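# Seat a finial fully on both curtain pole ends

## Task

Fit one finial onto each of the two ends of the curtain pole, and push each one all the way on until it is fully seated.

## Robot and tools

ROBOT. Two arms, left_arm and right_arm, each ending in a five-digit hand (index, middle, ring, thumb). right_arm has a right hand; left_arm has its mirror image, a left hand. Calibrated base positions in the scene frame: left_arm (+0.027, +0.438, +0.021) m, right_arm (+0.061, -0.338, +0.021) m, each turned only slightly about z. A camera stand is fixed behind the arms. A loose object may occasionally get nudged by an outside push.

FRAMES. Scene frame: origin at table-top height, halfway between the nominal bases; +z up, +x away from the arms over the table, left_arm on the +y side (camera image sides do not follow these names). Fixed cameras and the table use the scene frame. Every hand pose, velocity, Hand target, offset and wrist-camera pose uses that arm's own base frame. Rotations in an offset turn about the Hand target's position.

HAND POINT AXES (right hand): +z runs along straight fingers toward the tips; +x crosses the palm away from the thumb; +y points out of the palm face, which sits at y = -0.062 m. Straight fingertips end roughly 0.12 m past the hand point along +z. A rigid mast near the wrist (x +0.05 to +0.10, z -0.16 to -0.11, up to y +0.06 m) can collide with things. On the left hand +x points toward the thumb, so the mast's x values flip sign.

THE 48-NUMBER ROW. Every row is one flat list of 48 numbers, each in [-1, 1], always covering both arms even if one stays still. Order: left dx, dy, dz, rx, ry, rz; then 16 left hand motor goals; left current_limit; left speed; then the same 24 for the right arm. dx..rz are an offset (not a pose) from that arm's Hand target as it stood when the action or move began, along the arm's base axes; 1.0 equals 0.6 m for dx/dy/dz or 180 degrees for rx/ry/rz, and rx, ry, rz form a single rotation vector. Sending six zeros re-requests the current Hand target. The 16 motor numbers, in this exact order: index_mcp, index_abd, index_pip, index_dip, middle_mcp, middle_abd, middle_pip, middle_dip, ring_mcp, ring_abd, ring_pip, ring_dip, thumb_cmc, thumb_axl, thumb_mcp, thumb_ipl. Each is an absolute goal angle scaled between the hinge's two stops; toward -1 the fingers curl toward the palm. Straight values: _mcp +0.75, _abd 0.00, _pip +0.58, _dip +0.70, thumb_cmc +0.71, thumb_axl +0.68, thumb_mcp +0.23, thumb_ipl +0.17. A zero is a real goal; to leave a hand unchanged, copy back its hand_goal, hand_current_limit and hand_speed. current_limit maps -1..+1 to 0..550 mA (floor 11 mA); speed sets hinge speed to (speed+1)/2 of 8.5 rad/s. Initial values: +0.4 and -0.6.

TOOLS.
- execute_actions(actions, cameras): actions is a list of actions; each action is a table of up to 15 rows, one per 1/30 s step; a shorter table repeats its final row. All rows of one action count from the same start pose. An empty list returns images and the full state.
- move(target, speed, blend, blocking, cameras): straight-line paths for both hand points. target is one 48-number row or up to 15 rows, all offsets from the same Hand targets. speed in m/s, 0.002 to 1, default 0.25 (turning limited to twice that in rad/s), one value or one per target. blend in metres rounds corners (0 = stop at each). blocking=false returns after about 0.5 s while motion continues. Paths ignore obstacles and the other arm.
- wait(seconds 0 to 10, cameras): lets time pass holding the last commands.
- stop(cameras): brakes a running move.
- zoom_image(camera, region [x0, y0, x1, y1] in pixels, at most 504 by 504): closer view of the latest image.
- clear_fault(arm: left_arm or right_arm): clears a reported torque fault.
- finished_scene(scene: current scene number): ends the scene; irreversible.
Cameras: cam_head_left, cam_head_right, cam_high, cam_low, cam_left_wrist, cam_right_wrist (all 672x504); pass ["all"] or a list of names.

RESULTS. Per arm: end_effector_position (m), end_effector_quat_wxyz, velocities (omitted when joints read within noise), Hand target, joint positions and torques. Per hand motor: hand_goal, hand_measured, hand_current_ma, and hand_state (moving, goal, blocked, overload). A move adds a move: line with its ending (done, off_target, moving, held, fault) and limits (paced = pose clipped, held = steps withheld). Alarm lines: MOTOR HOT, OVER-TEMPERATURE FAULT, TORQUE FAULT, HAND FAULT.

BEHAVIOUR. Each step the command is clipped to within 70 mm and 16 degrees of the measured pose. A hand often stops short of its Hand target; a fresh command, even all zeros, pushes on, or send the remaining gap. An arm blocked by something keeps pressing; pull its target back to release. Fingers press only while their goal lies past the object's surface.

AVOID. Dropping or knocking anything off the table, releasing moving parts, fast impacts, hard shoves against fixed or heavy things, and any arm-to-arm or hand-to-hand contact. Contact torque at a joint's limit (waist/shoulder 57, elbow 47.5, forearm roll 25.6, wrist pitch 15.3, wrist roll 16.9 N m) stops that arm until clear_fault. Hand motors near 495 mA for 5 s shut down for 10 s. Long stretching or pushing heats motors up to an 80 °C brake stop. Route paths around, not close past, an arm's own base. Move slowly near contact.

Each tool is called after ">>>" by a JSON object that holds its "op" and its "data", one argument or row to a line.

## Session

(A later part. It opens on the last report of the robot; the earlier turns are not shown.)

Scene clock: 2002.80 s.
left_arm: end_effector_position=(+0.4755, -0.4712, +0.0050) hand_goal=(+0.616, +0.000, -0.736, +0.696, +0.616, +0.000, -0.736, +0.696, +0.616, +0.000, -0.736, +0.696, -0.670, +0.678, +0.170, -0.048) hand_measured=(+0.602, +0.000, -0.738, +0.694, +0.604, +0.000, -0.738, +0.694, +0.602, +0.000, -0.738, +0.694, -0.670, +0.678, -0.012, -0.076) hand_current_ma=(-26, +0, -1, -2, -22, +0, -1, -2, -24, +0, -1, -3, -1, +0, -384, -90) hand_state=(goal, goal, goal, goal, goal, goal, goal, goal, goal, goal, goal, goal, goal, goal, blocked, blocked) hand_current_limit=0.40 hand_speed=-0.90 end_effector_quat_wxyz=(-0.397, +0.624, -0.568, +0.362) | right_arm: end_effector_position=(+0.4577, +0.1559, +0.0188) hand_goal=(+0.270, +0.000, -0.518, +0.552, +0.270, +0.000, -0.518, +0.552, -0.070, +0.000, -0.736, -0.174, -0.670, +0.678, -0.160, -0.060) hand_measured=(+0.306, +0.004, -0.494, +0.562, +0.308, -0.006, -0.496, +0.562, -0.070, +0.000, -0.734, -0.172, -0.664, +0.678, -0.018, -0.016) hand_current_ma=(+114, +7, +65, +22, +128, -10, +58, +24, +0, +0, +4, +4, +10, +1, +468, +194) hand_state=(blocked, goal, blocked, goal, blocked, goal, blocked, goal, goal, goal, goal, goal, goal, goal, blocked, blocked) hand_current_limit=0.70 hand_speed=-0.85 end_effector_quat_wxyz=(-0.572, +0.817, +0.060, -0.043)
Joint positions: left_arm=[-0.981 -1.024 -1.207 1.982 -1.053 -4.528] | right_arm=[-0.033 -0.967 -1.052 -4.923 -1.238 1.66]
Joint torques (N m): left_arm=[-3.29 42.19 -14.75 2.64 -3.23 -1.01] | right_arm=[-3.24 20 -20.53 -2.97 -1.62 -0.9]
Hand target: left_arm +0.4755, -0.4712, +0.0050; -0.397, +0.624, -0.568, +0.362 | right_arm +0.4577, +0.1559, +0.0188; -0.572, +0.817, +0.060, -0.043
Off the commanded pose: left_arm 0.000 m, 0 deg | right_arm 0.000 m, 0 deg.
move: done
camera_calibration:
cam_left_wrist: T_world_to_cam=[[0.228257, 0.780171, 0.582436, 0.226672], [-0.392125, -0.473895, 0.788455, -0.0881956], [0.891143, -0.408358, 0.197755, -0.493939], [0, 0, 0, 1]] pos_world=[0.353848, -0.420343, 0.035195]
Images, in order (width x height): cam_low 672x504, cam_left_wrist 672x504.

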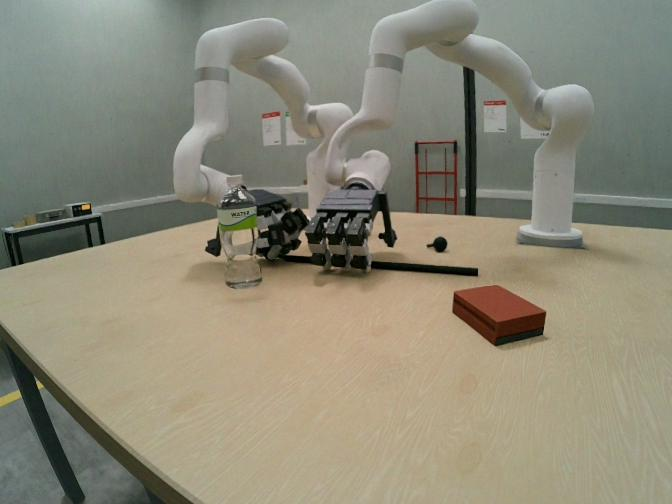

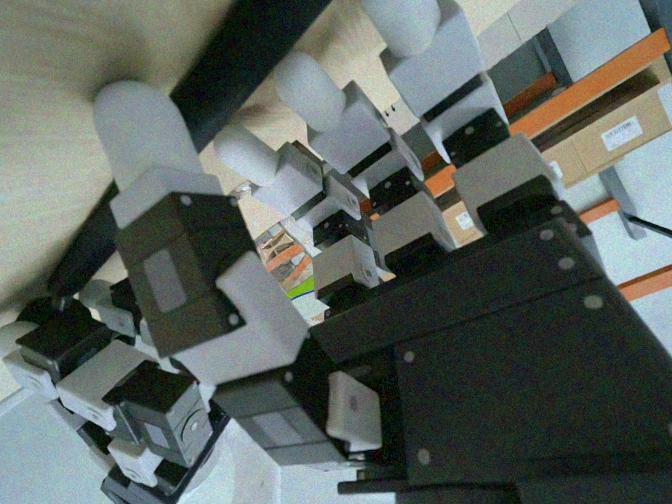

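>>> {"op": "move", "data": {
  "target": [
    [0,0,0.083,0,0,0, 0.616,0,-0.70,0.696, 0.616,0,-0.70,0.696, 0.616,0,-0.70,0.696, -0.671,0.677,0.10,-0.049, 0.4,-0.8, 0,0,0,0,0,0, 0.27,0,-0.518,0.552, 0.27,0,-0.518,0.552, -0.07,0,-0.736,-0.174, -0.67,0.678,-0.16,-0.06, 0.7,-0.85],
    [-0.0325,0.34,0.083,0,0,0, 0.616,0,-0.70,0.696, 0.616,0,-0.70,0.696, 0.616,0,-0.70,0.696, -0.671,0.677,0.10,-0.049, 0.4,-0.8, 0,0,0,0,0,0, 0.27,0,-0.518,0.552, 0.27,0,-0.518,0.552, -0.07,0,-0.736,-0.174, -0.67,0.678,-0.16,-0.06, 0.7,-0.85],
    [-0.0325,0.34,0.025,0,0,0, 0.616,0,-0.70,0.696, 0.616,0,-0.70,0.696, 0.616,0,-0.70,0.696, -0.671,0.677,0.10,-0.049, 0.4,-0.8, 0,0,0,0,0,0, 0.27,0,-0.518,0.552, 0.27,0,-0.518,0.552, -0.07,0,-0.736,-0.174, -0.67,0.678,-0.16,-0.06, 0.7,-0.85]
  ],
  "speed": 0.1,
  "cameras": ["cam_low","cam_left_wrist","cam_head_left"]
}}

Scene clock: 2082.00 s.
left_arm: end_effector_position=(+0.4560, -0.2673, +0.0201) hand_goal=(+0.616, +0.000, -0.700, +0.696, +0.616, +0.000, -0.700, +0.696, +0.616, +0.000, -0.700, +0.696, -0.670, +0.678, +0.100, -0.048) hand_measured=(+0.602, +0.000, -0.702, +0.694, +0.604, +0.000, -0.702, +0.694, +0.604, +0.000, -0.702, +0.694, -0.672, +0.678, +0.098, -0.050) hand_current_ma=(-24, +0, -1, -2, -20, +0, -1, -2, -22, +0, -1, -3, -1, +0, -4, -3) hand_state=(goal, goal, goal, goal, goal, goal, goal, goal, goal, goal, goal, goal, goal, goal, goal, goal) hand_current_limit=0.40 hand_speed=-0.80 end_effector_quat_wxyz=(-0.397, +0.624, -0.568, +0.362) | right_arm: end_effector_position=(+0.4577, +0.1559, +0.0188) hand_goal=(+0.270, +0.000, -0.518, +0.552, +0.270, +0.000, -0.518, +0.552, -0.070, +0.000, -0.736, -0.174, -0.670, +0.678, -0.160, -0.060) hand_measured=(+0.306, +0.004, -0.494, +0.562, +0.308, -0.006, -0.496, +0.562, -0.070, +0.000, -0.734, -0.172, -0.664, +0.678, -0.018, -0.016) hand_current_ma=(+114, +7, +65, +22, +128, -10, +58, +24, +0, +0, +4, +4, +10, +1, +467, +194) hand_state=(blocked, goal, blocked, goal, blocked, goal, blocked, goal, goal, goal, goal, goal, goal, goal, blocked, blocked) hand_current_limit=0.70 hand_speed=-0.85 end_effector_quat_wxyz=(-0.572, +0.817, +0.060, -0.043)
Joint positions: left_arm=[-0.729 -0.822 -0.717 2.351 -1.206 -4.796] | right_arm=[-0.033 -0.967 -1.052 -4.923 -1.238 1.66]
Joint torques (N m): left_arm=[5.76 19.5 -11.89 5.02 -4.47 -1.59] | right_arm=[-4.46 21.65 -8.8 -3.08 0.75 1.17]
Hand target: left_arm +0.4560, -0.2672, +0.0200; -0.397, +0.624, -0.568, +0.362 | right_arm +0.4577, +0.1559, +0.0188; -0.572, +0.817, +0.060, -0.043
Off the commanded pose: left_arm 0.000 m, 0 deg | right_arm 0.000 m, 0 deg.
move: done
camera_calibration:
cam_left_wrist: T_world_to_cam=[[0.228259, 0.78026, 0.582317, 0.0631976], [-0.392164, -0.473757, 0.788519, -0.0110336], [0.891126, -0.40835, 0.19785, -0.39624], [0, 0, 0, 1]] pos_world=[0.334347, -0.216342, 0.0502954]
Images, in order (width x height): cam_head_left 672x504, cam_low 672x504, cam_left_wrist 672x504.

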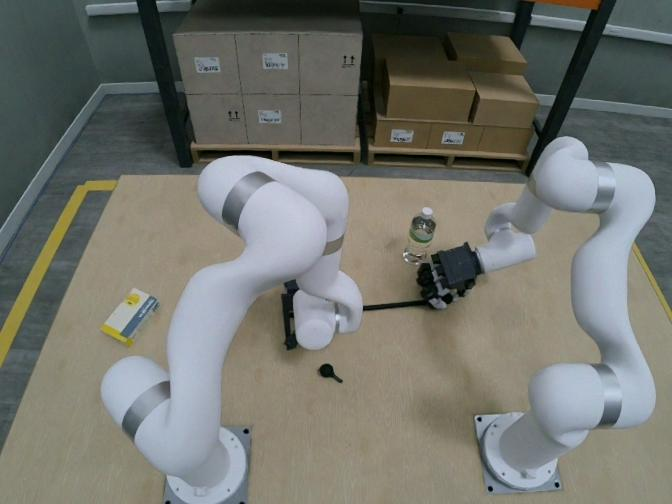

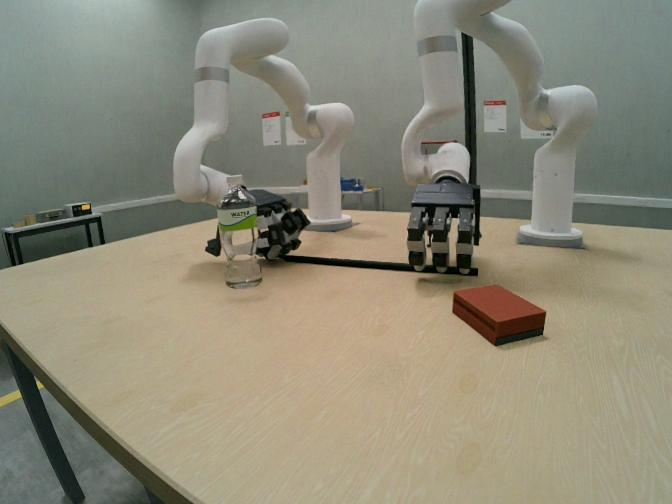

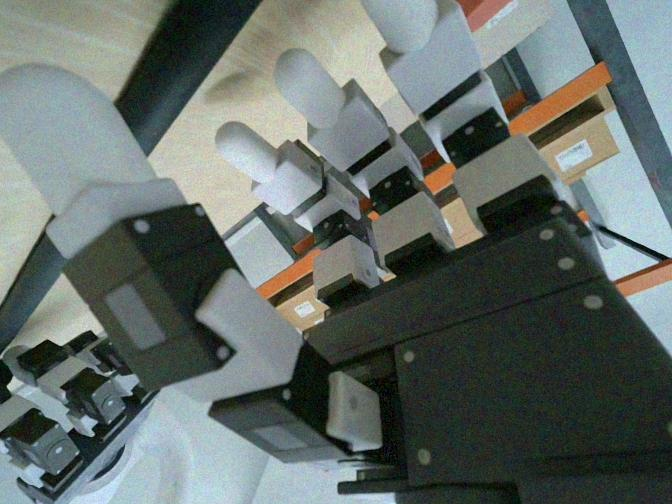

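>>> {"op": "zoom_image", "data": {
  "camera": "cam_left_wrist",
  "region": [0, 0, 300, 300]
}}

>>> {"op": "zoom_image", "data": {
  "camera": "cam_low",
  "region": [400, 220, 500, 290]
}}

Scaled by 1.680 from the camera's 672x504 image, which has a finer 960x720 frame.

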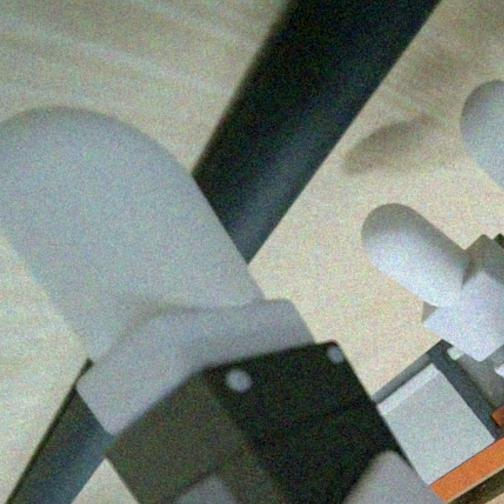

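Scaled by 5.040 from the camera's 672x504 image, which has a finer 960x720 frame.

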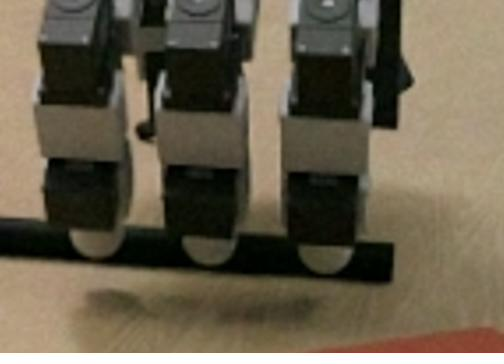

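>>> {"op": "move", "data": {
  "target": [
    [0,0,-0.0167,0,0,0, 0.616,0,-0.70,0.696, 0.616,0,-0.70,0.696, 0.616,0,-0.70,0.696, -0.671,0.677,0.10,-0.049, 0.4,-0.8, 0,0,0,0,0,0, 0.27,0,-0.518,0.552, 0.27,0,-0.518,0.552, -0.07,0,-0.736,-0.174, -0.67,0.678,-0.16,-0.06, 0.7,-0.85],
    [0,0,-0.0167,0,0,0, 0.42,0,-0.70,0.696, 0.42,0,-0.70,0.696, 0.42,0,-0.70,0.696, -0.671,0.677,-0.03,-0.049, 0.4,-0.8, 0,0,0,0,0,0, 0.27,0,-0.518,0.552, 0.27,0,-0.518,0.552, -0.07,0,-0.736,-0.174, -0.67,0.678,-0.16,-0.06, 0.7,-0.85],
    [0,0,-0.0225,0,0,0, 0.42,0,-0.70,0.696, 0.42,0,-0.70,0.696, 0.42,0,-0.70,0.696, -0.671,0.677,-0.03,-0.049, 0.4,-0.8, 0,0,0,0,0,0, 0.27,0,-0.518,0.552, 0.27,0,-0.518,0.552, -0.07,0,-0.736,-0.174, -0.67,0.678,-0.16,-0.06, 0.7,-0.85]
  ],
  "speed": 0.05,
  "cameras": ["cam_low","cam_left_wrist","cam_head_left"]
}}

Scene clock: 2123.77 s.
left_arm: end_effector_position=(+0.4560, -0.2672, +0.0066) hand_goal=(+0.420, +0.000, -0.700, +0.696, +0.420, +0.000, -0.700, +0.696, +0.420, +0.000, -0.700, +0.696, -0.670, +0.678, -0.030, -0.048) hand_measured=(+0.418, +0.000, -0.702, +0.694, +0.418, +0.000, -0.702, +0.694, +0.418, +0.000, -0.702, +0.694, -0.672, +0.678, -0.028, -0.050) hand_current_ma=(-2, +0, -1, -2, -1, +0, -1, -2, -1, +0, -1, -3, -1, +0, +3, -2) hand_state=(goal, goal, goal, goal, goal, goal, goal, goal, goal, goal, goal, goal, goal, goal, goal, goal) hand_current_limit=0.40 hand_speed=-0.80 end_effector_quat_wxyz=(-0.397, +0.624, -0.568, +0.362) | right_arm: end_effector_position=(+0.4577, +0.1559, +0.0188) hand_goal=(+0.270, +0.000, -0.518, +0.552, +0.270, +0.000, -0.518, +0.552, -0.070, +0.000, -0.736, -0.174, -0.670, +0.678, -0.160, -0.060) hand_measured=(+0.306, +0.004, -0.494, +0.562, +0.308, -0.006, -0.496, +0.562, -0.070, +0.000, -0.734, -0.172, -0.664, +0.678, -0.018, -0.016) hand_current_ma=(+114, +7, +65, +22, +128, -10, +58, +24, +0, +0, +4, +4, +10, +1, +467, +194) hand_state=(blocked, goal, blocked, goal, blocked, goal, blocked, goal, goal, goal, goal, goal, goal, goal, blocked, blocked) hand_current_limit=0.70 hand_speed=-0.85 end_effector_quat_wxyz=(-0.572, +0.817, +0.060, -0.043)
Joint positions: left_arm=[-0.728 -0.86 -0.733 2.357 -1.222 -4.813] | right_arm=[-0.033 -0.967 -1.052 -4.923 -1.238 1.66]
Joint torques (N m): left_arm=[4.84 18.49 -11.7 5.23 -4.49 -1.59] | right_arm=[-3.37 21.15 -9.18 -2.64 0.79 1.24]
Hand target: left_arm +0.4560, -0.2672, +0.0065; -0.397, +0.624, -0.568, +0.362 | right_arm +0.4577, +0.1559, +0.0188; -0.572, +0.817, +0.060, -0.043
Off the commanded pose: left_arm 0.000 m, 0 deg | right_arm 0.000 m, 0 deg.
move: done
camera_calibration:
cam_left_wrist: T_world_to_cam=[[0.228289, 0.78021, 0.582372, 0.0710362], [-0.392106, -0.473832, 0.788502, -0.000423241], [0.891144, -0.408358, 0.197754, -0.393573], [0, 0, 0, 1]] pos_world=[0.334348, -0.216343, 0.0367951]
Images, in order (width x height): cam_head_left 672x504, cam_low 672x504, cam_left_wrist 672x504.

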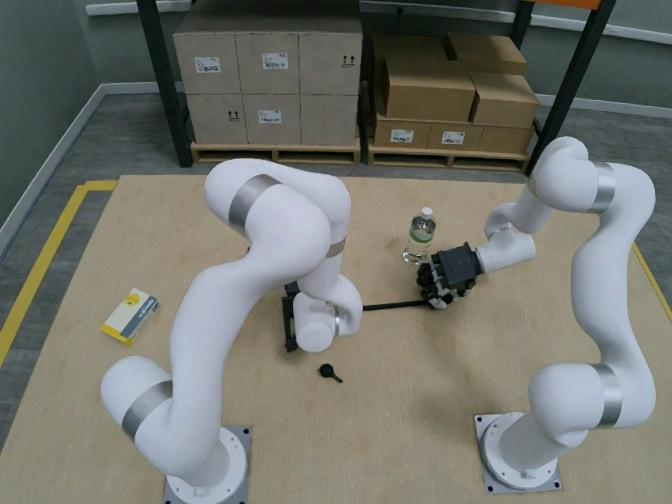

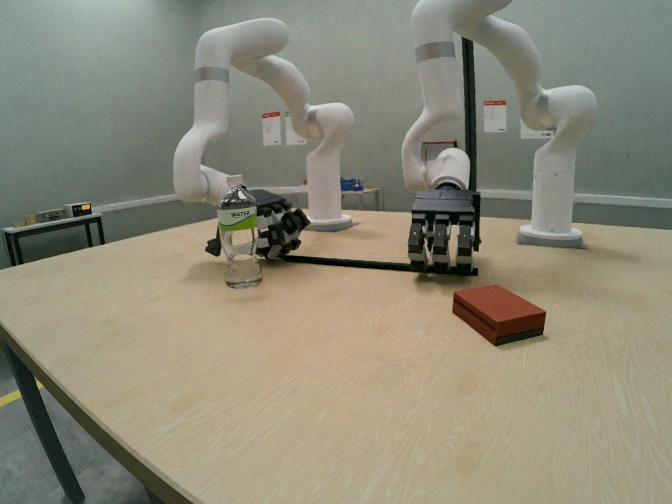

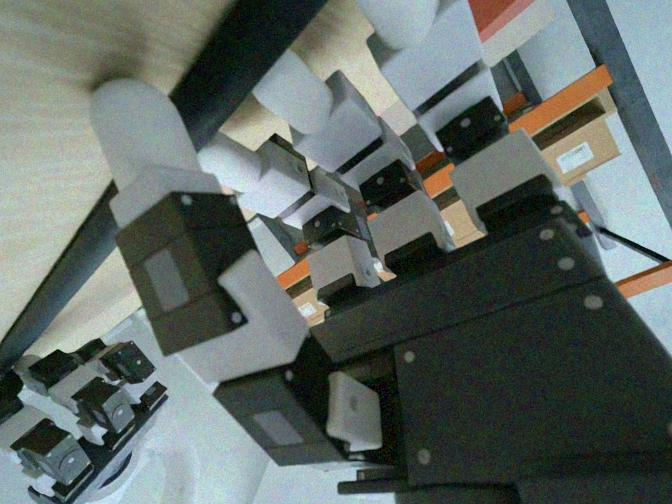

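>>> {"op": "move", "data": {
  "target": [0,0,0,0,0,0, 0.34,0,-0.70,0.696, 0.34,0,-0.70,0.696, 0.34,0,-0.70,0.696, -0.671,0.677,-0.18,-0.049, 0.4,-0.85, 0,0,0,0,0,0, 0.27,0,-0.518,0.552, 0.27,0,-0.518,0.552, -0.07,0,-0.736,-0.174, -0.67,0.678,-0.16,-0.06, 0.7,-0.85],
  "speed": 0.05,
  "cameras": ["cam_low","cam_left_wrist","cam_head_left"]
}}

>>> {"op": "zoom_image", "data": {
  "camera": "cam_low",
  "region": [262, 248, 302, 272]
}}

>>> {"op": "zoom_image", "data": {
  "camera": "cam_low",
  "region": [400, 220, 500, 290]
}}

Scene clock: 2131.73 s.
left_arm: end_effector_position=(+0.4560, -0.2672, +0.0066) hand_goal=(+0.340, +0.000, -0.700, +0.696, +0.340, +0.000, -0.700, +0.696, +0.340, +0.000, -0.700, +0.696, -0.670, +0.678, -0.180, -0.048) hand_measured=(+0.362, +0.000, -0.696, +0.696, +0.360, +0.000, -0.694, +0.696, +0.360, +0.000, -0.696, +0.696, -0.670, +0.678, -0.080, -0.032) hand_current_ma=(+49, +0, +5, +0, +43, +0, +7, +0, +39, +0, +5, +0, -1, +0, +385, +44) hand_state=(blocked, goal, goal, goal, blocked, goal, goal, goal, goal, goal, goal, goal, goal, goal, blocked, goal) hand_current_limit=0.40 hand_speed=-0.85 end_effector_quat_wxyz=(-0.397, +0.624, -0.567, +0.362) | right_arm: end_effector_position=(+0.4577, +0.1559, +0.0188) hand_goal=(+0.270, +0.000, -0.518, +0.552, +0.270, +0.000, -0.518, +0.552, -0.070, +0.000, -0.736, -0.174, -0.670, +0.678, -0.160, -0.060) hand_measured=(+0.306, +0.006, -0.494, +0.562, +0.308, -0.006, -0.496, +0.562, -0.070, +0.000, -0.734, -0.172, -0.664, +0.678, -0.018, -0.016) hand_current_ma=(+114, +8, +66, +22, +128, -10, +58, +24, +0, +0, +4, +4, +10, +1, +467, +194) hand_state=(blocked, goal, blocked, goal, blocked, goal, blocked, goal, goal, goal, goal, goal, goal, goal, blocked, blocked) hand_current_limit=0.70 hand_speed=-0.85 end_effector_quat_wxyz=(-0.572, +0.817, +0.060, -0.043)
Joint positions: left_arm=[-0.728 -0.861 -0.733 2.357 -1.222 -4.813] | right_arm=[-0.033 -0.967 -1.052 -4.923 -1.238 1.66]
Joint torques (N m): left_arm=[4.94 18.61 -10.35 4.64 -3.53 -1.46] | right_arm=[-1.62 22.39 -9.18 -3.16 0.72 1.32]
Hand target: left_arm +0.4560, -0.2672, +0.0065; -0.397, +0.624, -0.568, +0.362 | right_arm +0.4577, +0.1559, +0.0188; -0.572, +0.817, +0.060, -0.043
Off the commanded pose: left_arm 0.000 m, 0 deg | right_arm 0.000 m, 0 deg.
move: done
camera_calibration:
cam_left_wrist: T_world_to_cam=[[0.228205, 0.780195, 0.582424, 0.0711175], [-0.392195, -0.473863, 0.788439, -0.000319263], [0.891126, -0.40835, 0.197851, -0.393549], [0, 0, 0, 1]] pos_world=[0.334347, -0.216343, 0.0366952]
Images, in order (width x height): cam_head_left 672x504, cam_low 672x504, cam_left_wrist 672x504.

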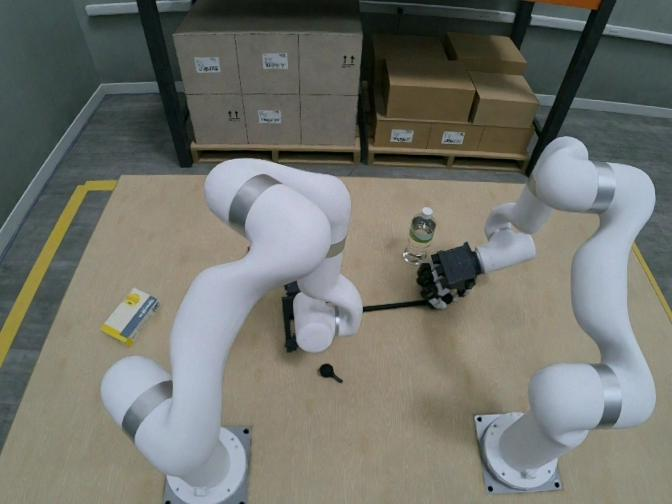

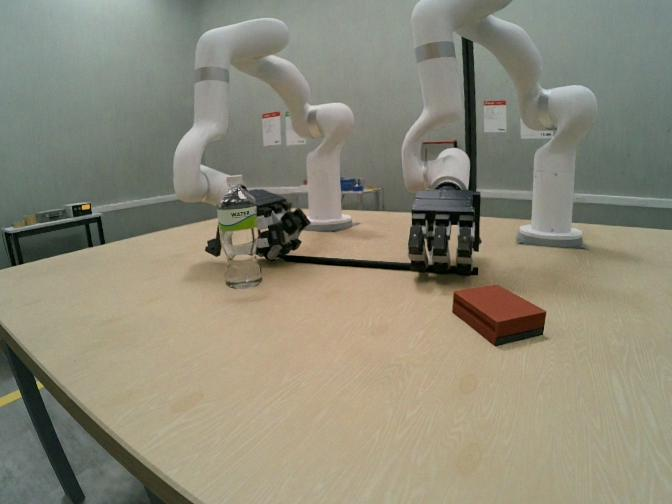

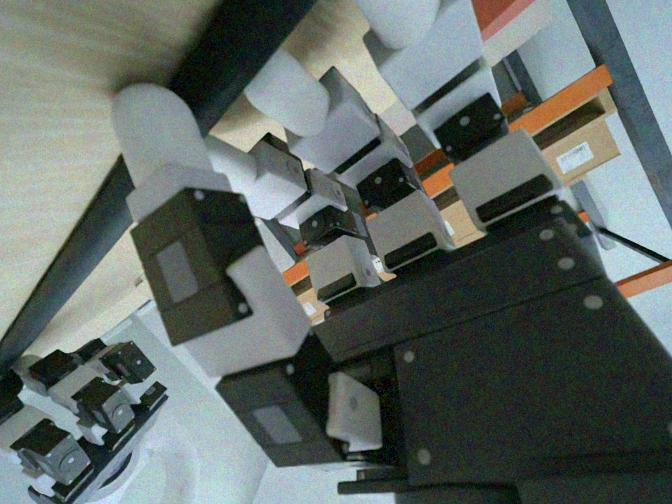

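Scaled by 12.600 from the camera's 672x504 image, which has a finer 960x720 frame.

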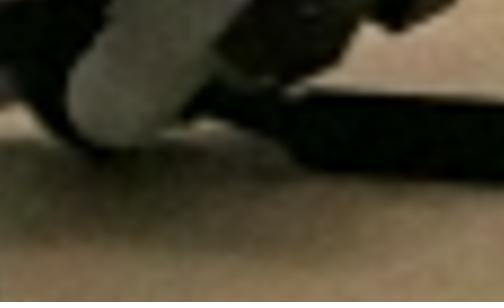

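Scaled by 5.040 from the camera's 672x504 image, which has a finer 960x720 frame.

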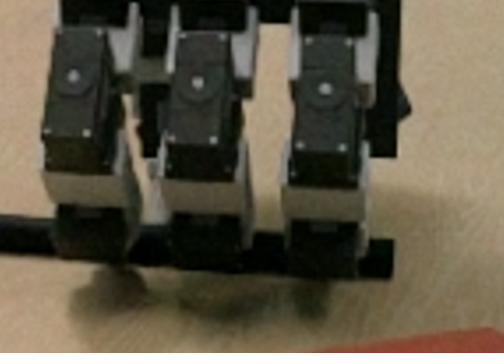

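>>> {"op": "move", "data": {
  "target": [0,0,0,0,0,0, 0.34,0,-0.70,0.696, 0.34,0,-0.70,0.696, 0.34,0,-0.70,0.696, -0.671,0.677,-0.18,-0.049, 0.4,-0.85, 0.00052,-0.0035,0.0053,0.03297,0.00493,0, 0.27,0,-0.518,0.552, 0.27,0,-0.518,0.552, -0.07,0,-0.736,-0.174, -0.67,0.678,-0.16,-0.06, 0.7,-0.85],
  "speed": 0.02,
  "cameras": ["cam_low","cam_right_wrist"]
}}

>>> {"op": "zoom_image", "data": {
  "camera": "cam_low",
  "region": [262, 248, 302, 272]
}}

>>> {"op": "zoom_image", "data": {
  "camera": "cam_right_wrist",
  "region": [300, 0, 620, 200]
}}

Scene clock: 2161.17 s.
left_arm: end_effector_position=(+0.4560, -0.2672, +0.0065) hand_goal=(+0.340, +0.000, -0.700, +0.696, +0.340, +0.000, -0.700, +0.696, +0.340, +0.000, -0.700, +0.696, -0.670, +0.678, -0.180, -0.048) hand_measured=(+0.362, +0.000, -0.696, +0.696, +0.360, +0.000, -0.694, +0.696, +0.358, +0.000, -0.696, +0.696, -0.670, +0.678, -0.080, -0.030) hand_current_ma=(+48, +0, +5, +0, +43, +0, +7, +0, +38, +0, +5, +0, -1, +0, +385, +46) hand_state=(blocked, goal, goal, goal, blocked, goal, goal, goal, goal, goal, goal, goal, goal, goal, blocked, goal) hand_current_limit=0.40 hand_speed=-0.85 end_effector_quat_wxyz=(-0.397, +0.624, -0.568, +0.362) | right_arm: end_effector_position=(+0.4580, +0.1538, +0.0219) hand_goal=(+0.270, +0.000, -0.518, +0.552, +0.270, +0.000, -0.518, +0.552, -0.070, +0.000, -0.736, -0.174, -0.670, +0.678, -0.160, -0.060) hand_measured=(+0.304, +0.006, -0.492, +0.562, +0.308, -0.006, -0.494, +0.564, -0.070, +0.000, -0.734, -0.172, -0.666, +0.678, -0.018, -0.018) hand_current_ma=(+108, +12, +71, +25, +124, -11, +63, +27, +0, +0, +4, +4, +8, +1, +467, +191) hand_state=(blocked, goal, blocked, goal, blocked, goal, blocked, goal, goal, goal, goal, goal, goal, goal, blocked, blocked) hand_current_limit=0.70 hand_speed=-0.85 end_effector_quat_wxyz=(-0.614, +0.786, +0.058, -0.046)
Joint positions: left_arm=[-0.728 -0.861 -0.733 2.357 -1.222 -4.813] | right_arm=[-0.066 -1.009 -1.08 -4.943 -1.342 1.644]
Joint torques (N m): left_arm=[4.69 23.83 -3.91 3.56 0.75 -1.49] | right_arm=[-2.67 22.12 -24.05 -2.36 -3.73 -1.29]
Hand target: left_arm +0.4560, -0.2672, +0.0065; -0.397, +0.624, -0.568, +0.362 | right_arm +0.4580, +0.1538, +0.0219; -0.614, +0.786, +0.058, -0.046
Off the commanded pose: left_arm 0.000 m, 0 deg | right_arm 0.000 m, 0 deg.
move: done
camera_calibration:
cam_right_wrist: T_world_to_cam=[[-0.717215, -0.301982, -0.62802, 0.410901], [-0.353776, -0.618658, 0.701502, 0.195743], [-0.60037, 0.725306, 0.336877, 0.283874], [0, 0, 0, 1]] pos_world=[0.534383, 0.039287, 0.0251095]
Images, in order (width x height): cam_low 672x504, cam_right_wrist 672x504.

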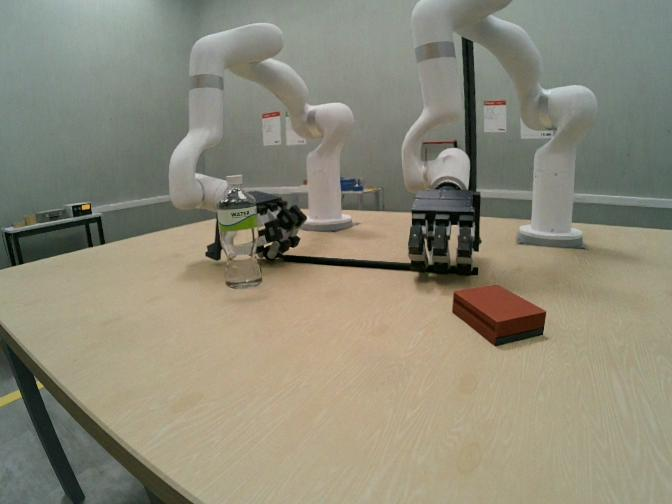

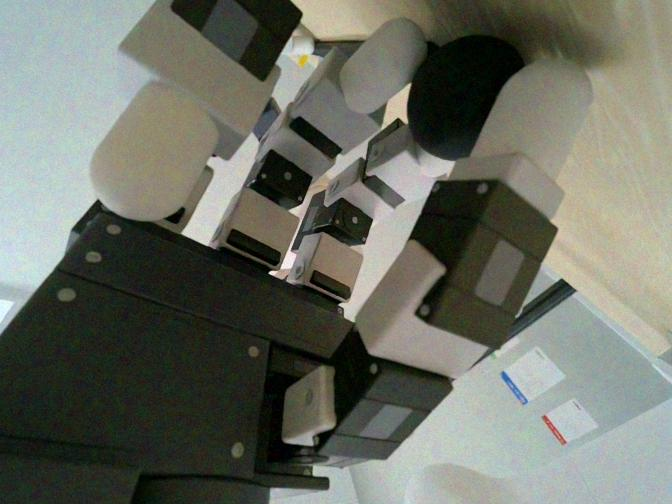

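Scaled by 12.600 from the camera's 672x504 image, which has a finer 960x720 frame.

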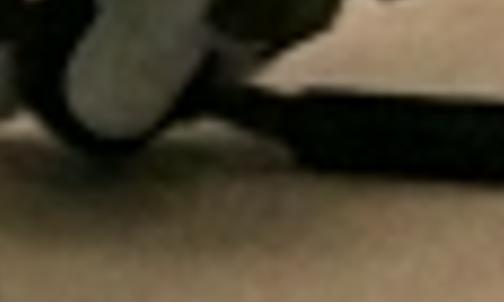

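Scaled by 1.575 from the camera's 672x504 image, which has a finer 960x720 frame.

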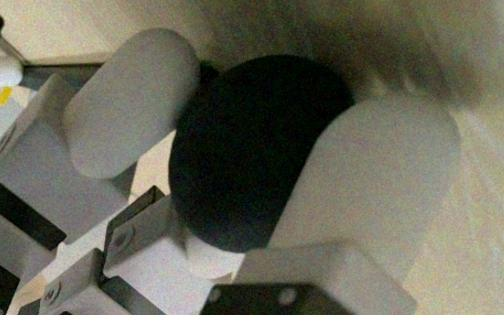

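>>> {"op": "move", "data": {
  "target": [
    [0,0,0,0,0,0, 0.42,0,-0.70,0.696, 0.42,0,-0.70,0.696, 0.42,0,-0.70,0.696, -0.671,0.677,-0.03,-0.049, 0.4,-0.85, 0,0,0,0,0,0, 0.27,0,-0.518,0.552, 0.27,0,-0.518,0.552, -0.07,0,-0.736,-0.174, -0.67,0.678,-0.16,-0.06, 0.7,-0.85],
    [0,0,-0.0027,0,0,0, 0.42,0,-0.70,0.696, 0.42,0,-0.70,0.696, 0.42,0,-0.70,0.696, -0.671,0.677,-0.03,-0.049, 0.4,-0.85, 0,0,0,0,0,0, 0.27,0,-0.518,0.552, 0.27,0,-0.518,0.552, -0.07,0,-0.736,-0.174, -0.67,0.678,-0.16,-0.06, 0.7,-0.85],
    [0,0,-0.0027,0,0,0, 0.27,0,-0.70,0.696, 0.27,0,-0.70,0.696, 0.27,0,-0.70,0.696, -0.671,0.677,-0.22,-0.049, 0.65,-0.85, 0,0,0,0,0,0, 0.27,0,-0.518,0.552, 0.27,0,-0.518,0.552, -0.07,0,-0.736,-0.174, -0.67,0.678,-0.16,-0.06, 0.7,-0.85]
  ],
  "speed": 0.02,
  "cameras": ["cam_low"]
}}

>>> {"op": "move", "data": {
  "target": [0,0,0.0167,0,0,0, 0.27,0,-0.70,0.696, 0.27,0,-0.70,0.696, 0.27,0,-0.70,0.696, -0.671,0.677,-0.22,-0.049, 0.65,-0.85, 0,0,0,0,0,0, 0.27,0,-0.518,0.552, 0.27,0,-0.518,0.552, -0.07,0,-0.736,-0.174, -0.67,0.678,-0.16,-0.06, 0.7,-0.85],
  "speed": 0.02,
  "cameras": ["cam_low"]
}}

>>> {"op": "zoom_image", "data": {
  "camera": "cam_low",
  "region": [400, 220, 500, 290]
}}

Scene clock: 2202.77 s.
left_arm: end_effector_position=(+0.4560, -0.2673, +0.0050) hand_goal=(+0.270, +0.000, -0.700, +0.696, +0.270, +0.000, -0.700, +0.696, +0.270, +0.000, -0.700, +0.696, -0.670, +0.678, -0.220, -0.048) hand_measured=(+0.316, +0.000, -0.692, +0.698, +0.310, +0.000, -0.690, +0.698, +0.304, +0.000, -0.692, +0.698, -0.672, +0.678, -0.040, -0.038) hand_current_ma=(+130, +0, +12, +2, +103, +0, +14, +3, +82, +0, +10, +3, -3, +0, +454, +23) hand_state=(blocked, goal, goal, goal, blocked, goal, goal, goal, blocked, goal, goal, goal, goal, goal, blocked, goal) hand_current_limit=0.65 hand_speed=-0.85 end_effector_quat_wxyz=(-0.397, +0.624, -0.567, +0.362) | right_arm: end_effector_position=(+0.4580, +0.1538, +0.0220) hand_goal=(+0.270, +0.000, -0.518, +0.552, +0.270, +0.000, -0.518, +0.552, -0.070, +0.000, -0.736, -0.174, -0.670, +0.678, -0.160, -0.060) hand_measured=(+0.304, +0.008, -0.492, +0.562, +0.308, -0.006, -0.492, +0.564, -0.070, +0.000, -0.734, -0.172, -0.668, +0.678, -0.018, -0.018) hand_current_ma=(+108, +13, +71, +25, +124, -11, +72, +29, +0, +0, +4, +4, +4, +1, +468, +191) hand_state=(blocked, goal, blocked, goal, blocked, goal, blocked, goal, goal, goal, goal, goal, goal, goal, blocked, blocked) hand_current_limit=0.70 hand_speed=-0.85 end_effector_quat_wxyz=(-0.614, +0.786, +0.058, -0.046)
Joint positions: left_arm=[-0.728 -0.865 -0.735 2.358 -1.224 -4.815] | right_arm=[-0.066 -1.009 -1.08 -4.943 -1.342 1.644]
Joint torques (N m): left_arm=[5.04 14.35 -8.87 4.86 -1.96 -1.19] | right_arm=[-1.89 21.43 -23.14 -2.93 -0.86 -1.12]
Hand target: left_arm +0.4560, -0.2672, +0.0049; -0.397, +0.624, -0.568, +0.362 | right_arm +0.4580, +0.1538, +0.0219; -0.614, +0.786, +0.058, -0.046
Off the commanded pose: left_arm 0.000 m, 0 deg | right_arm 0.000 m, 0 deg.
move: done
Images, in order (width x height): cam_low 672x504.

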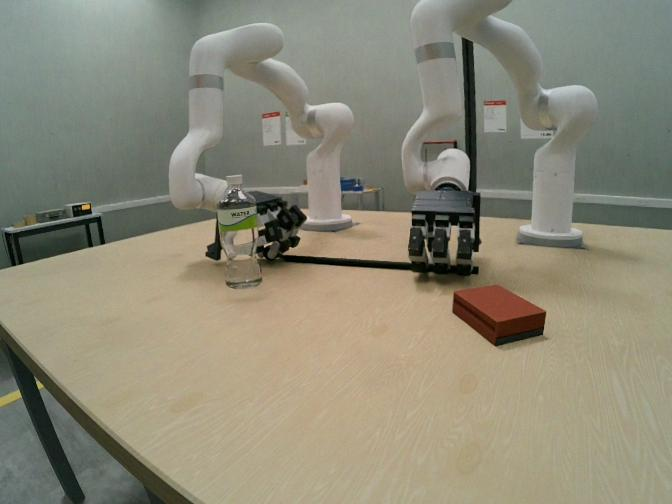

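Scene clock: 2204.17 s.
left_arm: end_effector_position=(+0.4560, -0.2672, +0.0149) hand_goal=(+0.270, +0.000, -0.700, +0.696, +0.270, +0.000, -0.700, +0.696, +0.270, +0.000, -0.700, +0.696, -0.670, +0.678, -0.220, -0.048) hand_measured=(+0.270, +0.000, -0.694, +0.698, +0.270, +0.000, -0.694, +0.700, +0.270, +0.000, -0.694, +0.700, -0.672, +0.678, -0.212, -0.042) hand_current_ma=(+0, +0, +9, +3, +0, +0, +8, +3, +0, +0, +9, +4, -1, +0, +18, +11) hand_state=(goal, goal, goal, goal, goal, goal, goal, goal, goal, goal, goal, goal, goal, goal, goal, goal) hand_current_limit=0.65 hand_speed=-0.85 end_effector_quat_wxyz=(-0.397, +0.624, -0.568, +0.362) | right_arm: end_effector_position=(+0.4580, +0.1538, +0.0219) hand_goal=(+0.270, +0.000, -0.518, +0.552, +0.270, +0.000, -0.518, +0.552, -0.070, +0.000, -0.736, -0.174, -0.670, +0.678, -0.160, -0.060) hand_measured=(+0.304, +0.008, -0.492, +0.562, +0.308, -0.006, -0.492, +0.564, -0.070, +0.000, -0.734, -0.172, -0.666, +0.678, -0.018, -0.018) hand_current_ma=(+108, +13, +76, +25, +124, -12, +72, +29, +0, +0, +4, +4, +9, +1, +468, +191) hand_state=(blocked, goal, blocked, goal, blocked, goal, blocked, goal, goal, goal, goal, goal, goal, goal, blocked, blocked) hand_current_limit=0.70 hand_speed=-0.85 end_effector_quat_wxyz=(-0.614, +0.786, +0.058, -0.046)
Joint positions: left_arm=[-0.728 -0.837 -0.723 2.354 -1.212 -4.802] | right_arm=[-0.066 -1.009 -1.08 -4.943 -1.342 1.644]
Joint torques (N m): left_arm=[4.62 37.17 -3 -5.37 0.78 1.44] | right_arm=[-3.1 23.93 -21.61 -2.87 0.59 -1.19]
Hand target: left_arm +0.4560, -0.2672, +0.0149; -0.397, +0.624, -0.568, +0.362 | right_arm +0.4580, +0.1538, +0.0219; -0.614, +0.786, +0.058, -0.046
Off the commanded pose: left_arm 0.000 m, 0 deg | right_arm 0.000 m, 0 deg.
move: done
Images, in order (width x height): cam_low 672x504.

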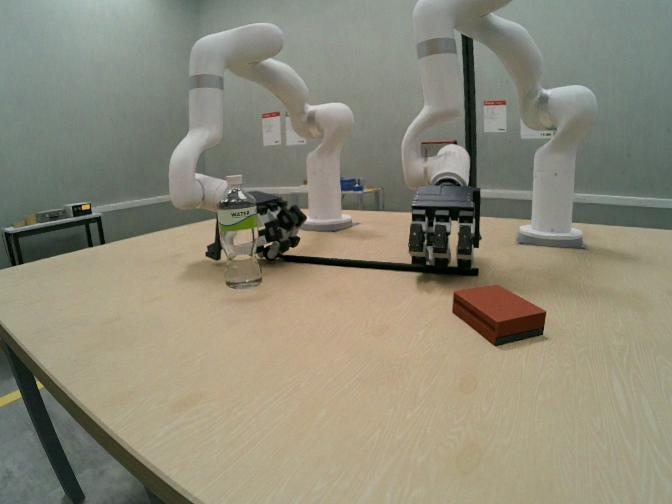

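Scaled by 5.040 from the camera's 672x504 image, which has a finer 960x720 frame.

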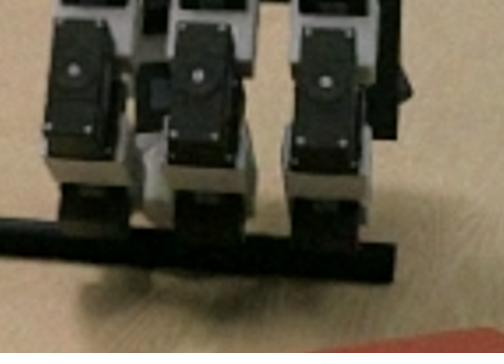

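>>> {"op": "move", "data": {
  "target": [
    [0,0,0.308,0,0,0, 0.27,0,-0.70,0.696, 0.27,0,-0.70,0.696, 0.27,0,-0.70,0.696, -0.671,0.677,-0.22,-0.049, 0.65,-0.6, 0,0,0,0,0,0, 0.27,0,-0.518,0.552, 0.27,0,-0.518,0.552, -0.07,0,-0.736,-0.174, -0.67,0.678,-0.16,-0.06, 0.7,-0.85],
    [-0.1133,0.3137,0.308,0.1953,0.2366,-0.4652, -0.685,0,-0.591,0.551, -0.685,0,-0.591,0.551, -0.685,0,-0.591,0.551, 0.6,0.677,0.2,0.17, 0.65,-0.6, 0,0,0,0,0,0, 0.27,0,-0.518,0.552, 0.27,0,-0.518,0.552, -0.07,0,-0.736,-0.174, -0.67,0.678,-0.16,-0.06, 0.7,-0.85]
  ],
  "speed": 0.2,
  "cameras": ["cam_low","cam_high","cam_left_wrist","cam_head_left"]
}}

Scene clock: 2522.77 s.
left_arm: end_effector_position=(+0.3880, -0.0790, +0.1997) hand_goal=(-0.684, +0.000, -0.590, +0.552, -0.684, +0.000, -0.590, +0.552, -0.684, +0.000, -0.590, +0.552, +0.600, +0.678, +0.200, +0.170) hand_measured=(-0.664, +0.004, -0.586, +0.554, -0.668, +0.000, -0.590, +0.554, -0.666, +0.000, -0.590, +0.556, +0.594, +0.676, +0.190, +0.166) hand_current_ma=(+40, +3, +4, +2, +33, +0, +0, +2, +37, +0, +0, +3, -9, -2, -20, -7) hand_state=(goal, goal, goal, goal, goal, goal, goal, goal, goal, goal, goal, goal, goal, goal, goal, goal) hand_current_limit=0.65 hand_speed=-0.60 end_effector_quat_wxyz=(+0.005, -0.047, +0.990, -0.130) | right_arm: end_effector_position=(+0.4580, +0.1538, +0.0219) hand_goal=(+0.270, +0.000, -0.518, +0.552, +0.270, +0.000, -0.518, +0.552, -0.070, +0.000, -0.736, -0.174, -0.670, +0.678, -0.160, -0.060) hand_measured=(+0.304, +0.008, -0.492, +0.562, +0.308, -0.006, -0.492, +0.564, -0.070, +0.000, -0.734, -0.172, -0.666, +0.678, -0.018, -0.018) hand_current_ma=(+108, +13, +76, +25, +124, -12, +72, +29, +0, +0, +4, +4, +9, +1, +467, +191) hand_state=(blocked, goal, blocked, goal, blocked, goal, blocked, goal, goal, goal, goal, goal, goal, goal, blocked, blocked) hand_current_limit=0.70 hand_speed=-0.85 end_effector_quat_wxyz=(-0.614, +0.786, +0.058, -0.046)
Joint positions: left_arm=[-0.242 -0.247 -0.729 5.705 -0.462 -6.103] | right_arm=[-0.066 -1.009 -1.08 -4.943 -1.342 1.644]
Joint torques (N m): left_arm=[-5.75 9.16 -17.87 5.58 -2.64 -1.58] | right_arm=[-3.52 28.61 -13.22 -2.8 0.5 -0.95]
Hand target: left_arm +0.3880, -0.0790, +0.1997; +0.005, -0.047, +0.990, -0.130 | right_arm +0.4580, +0.1538, +0.0219; -0.614, +0.786, +0.058, -0.046
Off the commanded pose: left_arm 0.000 m, 0 deg | right_arm 0.000 m, 0 deg.
move: done
camera_calibration:
cam_left_wrist: T_world_to_cam=[[0.812317, -0.565366, 0.143187, -0.417952], [-0.401515, -0.364057, 0.840386, -0.0882264], [-0.422997, -0.740151, -0.522733, 0.333212], [0, 0, 0, 1]] pos_world=[0.445033, -0.0217881, 0.30817]
Images, in order (width x height): cam_head_left 672x504, cam_high 672x504, cam_low 672x504, cam_left_wrist 672x504.

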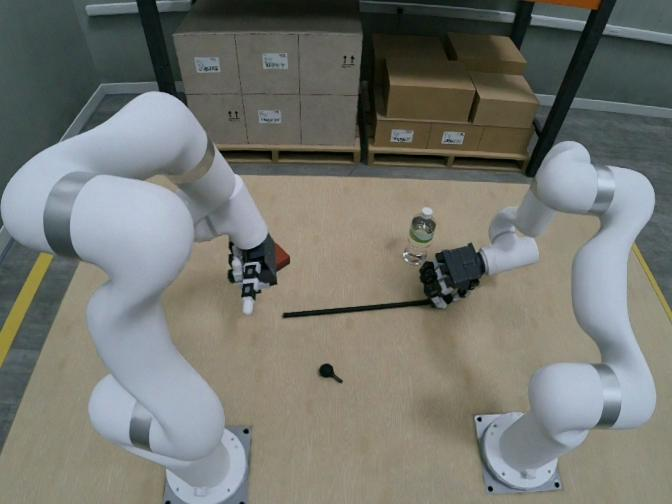

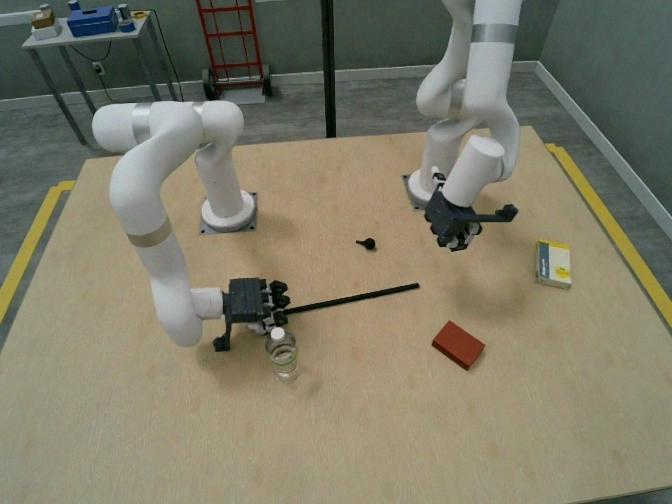

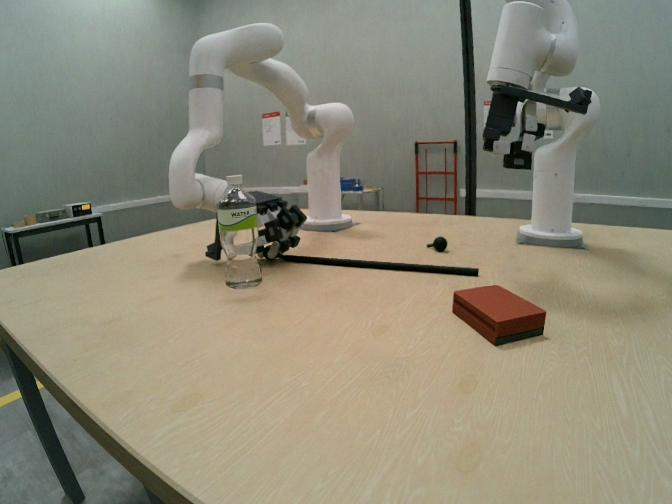

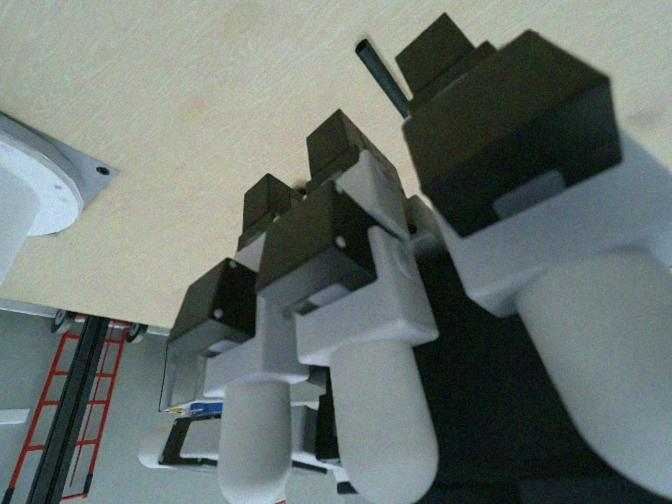

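>>> {"op": "zoom_image", "data": {
  "camera": "cam_left_wrist",
  "region": [330, 20, 430, 120]
}}

>>> {"op": "zoom_image", "data": {
  "camera": "cam_high",
  "region": [200, 220, 460, 360]
}}

Scaled by 5.040 from the camera's 672x504 image, which has a finer 960x720 frame.

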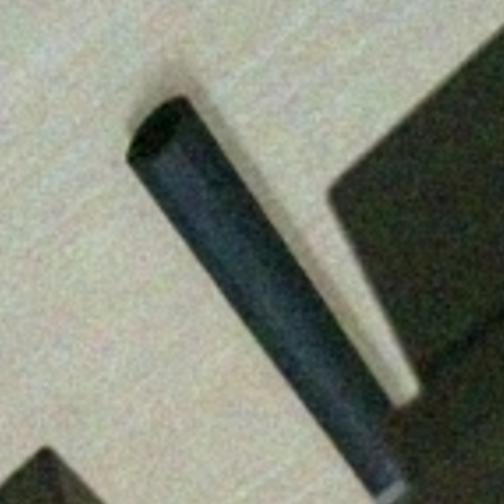

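Scaled by 1.938 from the camera's 672x504 image, which has a finer 960x720 frame.

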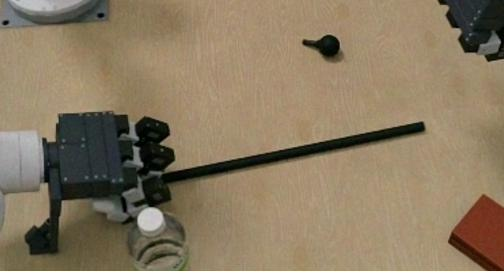

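>>> {"op": "move", "data": {
  "target": [
    [0.0083,-0.0127,-0.30,0,0,0, -0.685,0,-0.591,0.551, -0.685,0,-0.591,0.551, -0.685,0,-0.591,0.551, 0.6,0.677,0.2,0.17, 0.65,-0.6, 0,0,0,0,0,0, 0.616,0,-0.518,0.552, 0.616,0,-0.518,0.552, -0.07,0,-0.736,-0.174, -0.67,0.678,0.169,-0.048, 0.5,-0.9],
    [0.0083,-0.0127,-0.3828,0,0,0, -0.685,0,-0.591,0.551, -0.685,0,-0.591,0.551, -0.685,0,-0.591,0.551, 0.6,0.677,0.2,0.17, 0.65,-0.6, 0,0,0.083,0,0,0, 0.616,0,-0.518,0.552, 0.616,0,-0.518,0.552, -0.07,0,-0.736,-0.174, -0.67,0.678,0.169,-0.048, 0.5,-0.9]
  ],
  "speed": [0.12,0.05],
  "cameras": ["cam_low","cam_high","cam_left_wrist","cam_right_wrist"]
}}

>>> {"op": "zoom_image", "data": {
  "camera": "cam_low",
  "region": [255, 235, 315, 275]
}}

Scene clock: 2555.80 s.
left_arm: end_effector_position=(+0.4120, -0.0932, -0.0014) hand_goal=(-0.684, +0.000, -0.590, +0.552, -0.684, +0.000, -0.590, +0.552, -0.684, +0.000, -0.590, +0.552, +0.600, +0.678, +0.200, +0.170) hand_measured=(-0.678, +0.002, -0.588, +0.554, -0.678, +0.000, -0.590, +0.554, -0.678, +0.004, -0.586, +0.556, +0.594, +0.676, +0.192, +0.166) hand_current_ma=(+8, +2, +3, +2, +7, +0, +0, +2, +7, +3, +5, +3, -7, -2, -19, -7) hand_state=(goal, goal, goal, goal, goal, goal, goal, goal, goal, goal, goal, goal, goal, goal, goal, goal) hand_current_limit=0.65 hand_speed=-0.60 end_effector_quat_wxyz=(+0.029, -0.044, +0.989, -0.140) | right_arm: end_effector_position=(+0.4580, +0.1538, +0.0717) hand_goal=(+0.616, +0.000, -0.518, +0.552, +0.616, +0.000, -0.518, +0.552, -0.070, +0.000, -0.736, -0.174, -0.670, +0.678, +0.170, -0.048) hand_measured=(+0.602, +0.004, -0.514, +0.554, +0.598, -0.002, -0.514, +0.556, -0.070, +0.000, -0.734, -0.172, -0.666, +0.678, +0.168, -0.048) hand_current_ma=(-37, +4, +6, +5, -48, -4, +6, +6, +0, +0, +4, +4, +6, +1, -6, +1) hand_state=(goal, goal, goal, goal, goal, goal, goal, goal, goal, goal, goal, goal, goal, goal, goal, goal) hand_current_limit=0.50 hand_speed=-0.90 end_effector_quat_wxyz=(-0.614, +0.786, +0.058, -0.046)
Joint positions: left_arm=[-0.257 -0.746 -0.808 4.411 -0.263 -4.765] | right_arm=[-0.066 -0.891 -1.028 -4.958 -1.357 1.708]
Joint torques (N m): left_arm=[3.17 36.87 -9.23 2.3 2.43 -0.02] | right_arm=[0.64 43.74 -7.31 -2.75 -3.24 1.49]
Hand target: left_arm +0.4120, -0.0932, -0.0014; +0.029, -0.044, +0.989, -0.140 (not the last commanded pose) | right_arm +0.4580, +0.1538, +0.0717; -0.614, +0.786, +0.058, -0.046
Off the commanded pose: left_arm 0.035 m, 3 deg | right_arm 0.000 m, 0 deg.
TORQUE FAULT: the external load on joint 2 (shoulder) of the left arm reached its load limit, and that arm stopped. The contact can be on any part of that arm beyond that joint, not only on its tool. A torque fault puts only its own arm into a fault stop. That arm's remaining commands of this call were not run. The hold on joint 2 (shoulder) of that arm was moved back by the arm itself, up to 3 degrees, as the stop began. That arm is still stopped at the end of this call. While its stop runs, that arm, its gripper or tool too, takes no new command.
CLEAR FAULT: the left arm stays stopped (state 4) until you call clear_fault(arm="left_arm").
End effector pose when the fault began: left_arm: position (+0.3934, -0.0875, -0.0222), quat_wxyz (+0.004, -0.048, +0.990, -0.131)
Joint positions when the fault began: left_arm=[-0.256 -0.797 -0.807 4.413 -0.26 -4.767]
move: fault (left_arm)
camera_calibration:
cam_left_wrist: T_world_to_cam=[[0.804305, -0.562215, 0.192374, -0.412949], [-0.441257, -0.348271, 0.827043, 0.103085], [-0.397978, -0.750081, -0.528198, 0.216503], [0, 0, 0, 1]] pos_world=[0.463787, -0.0338699, 0.108542]
cam_right_wrist: T_world_to_cam=[[-0.717235, -0.301958, -0.628009, 0.442185], [-0.353697, -0.618754, 0.701457, 0.160773], [-0.600394, 0.725234, 0.33699, 0.267104], [0, 0, 0, 1]] pos_world=[0.534383, 0.0392871, 0.0749093]
Images, in order (width x height): cam_high 672x504, cam_low 672x504, cam_left_wrist 672x504, cam_right_wrist 672x504.

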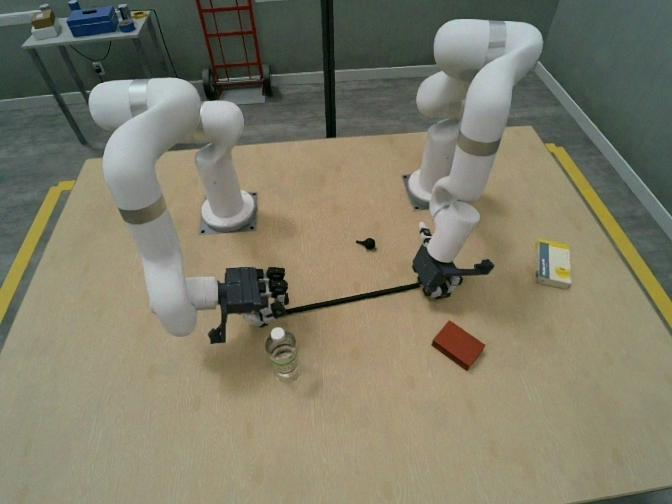

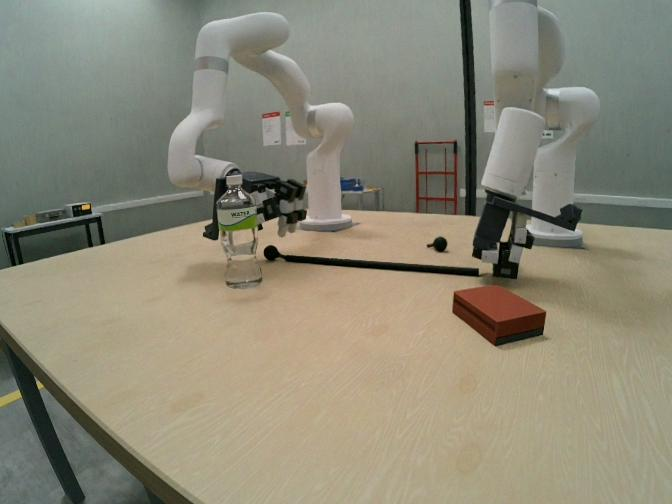

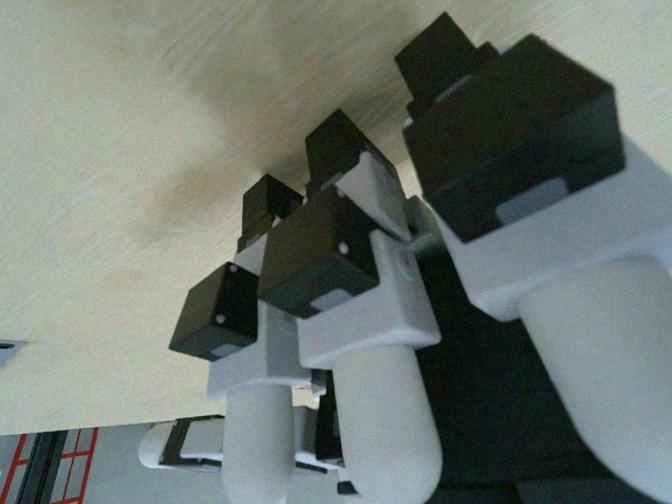

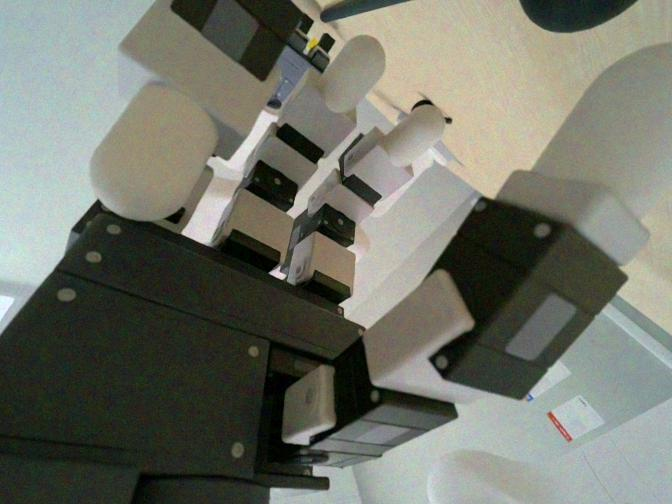

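Scaled by 8.400 from the camera's 672x504 image, which has a finer 960x720 frame.

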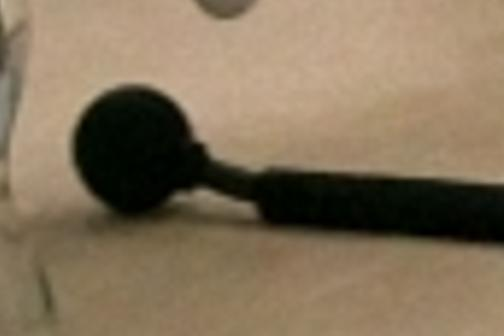

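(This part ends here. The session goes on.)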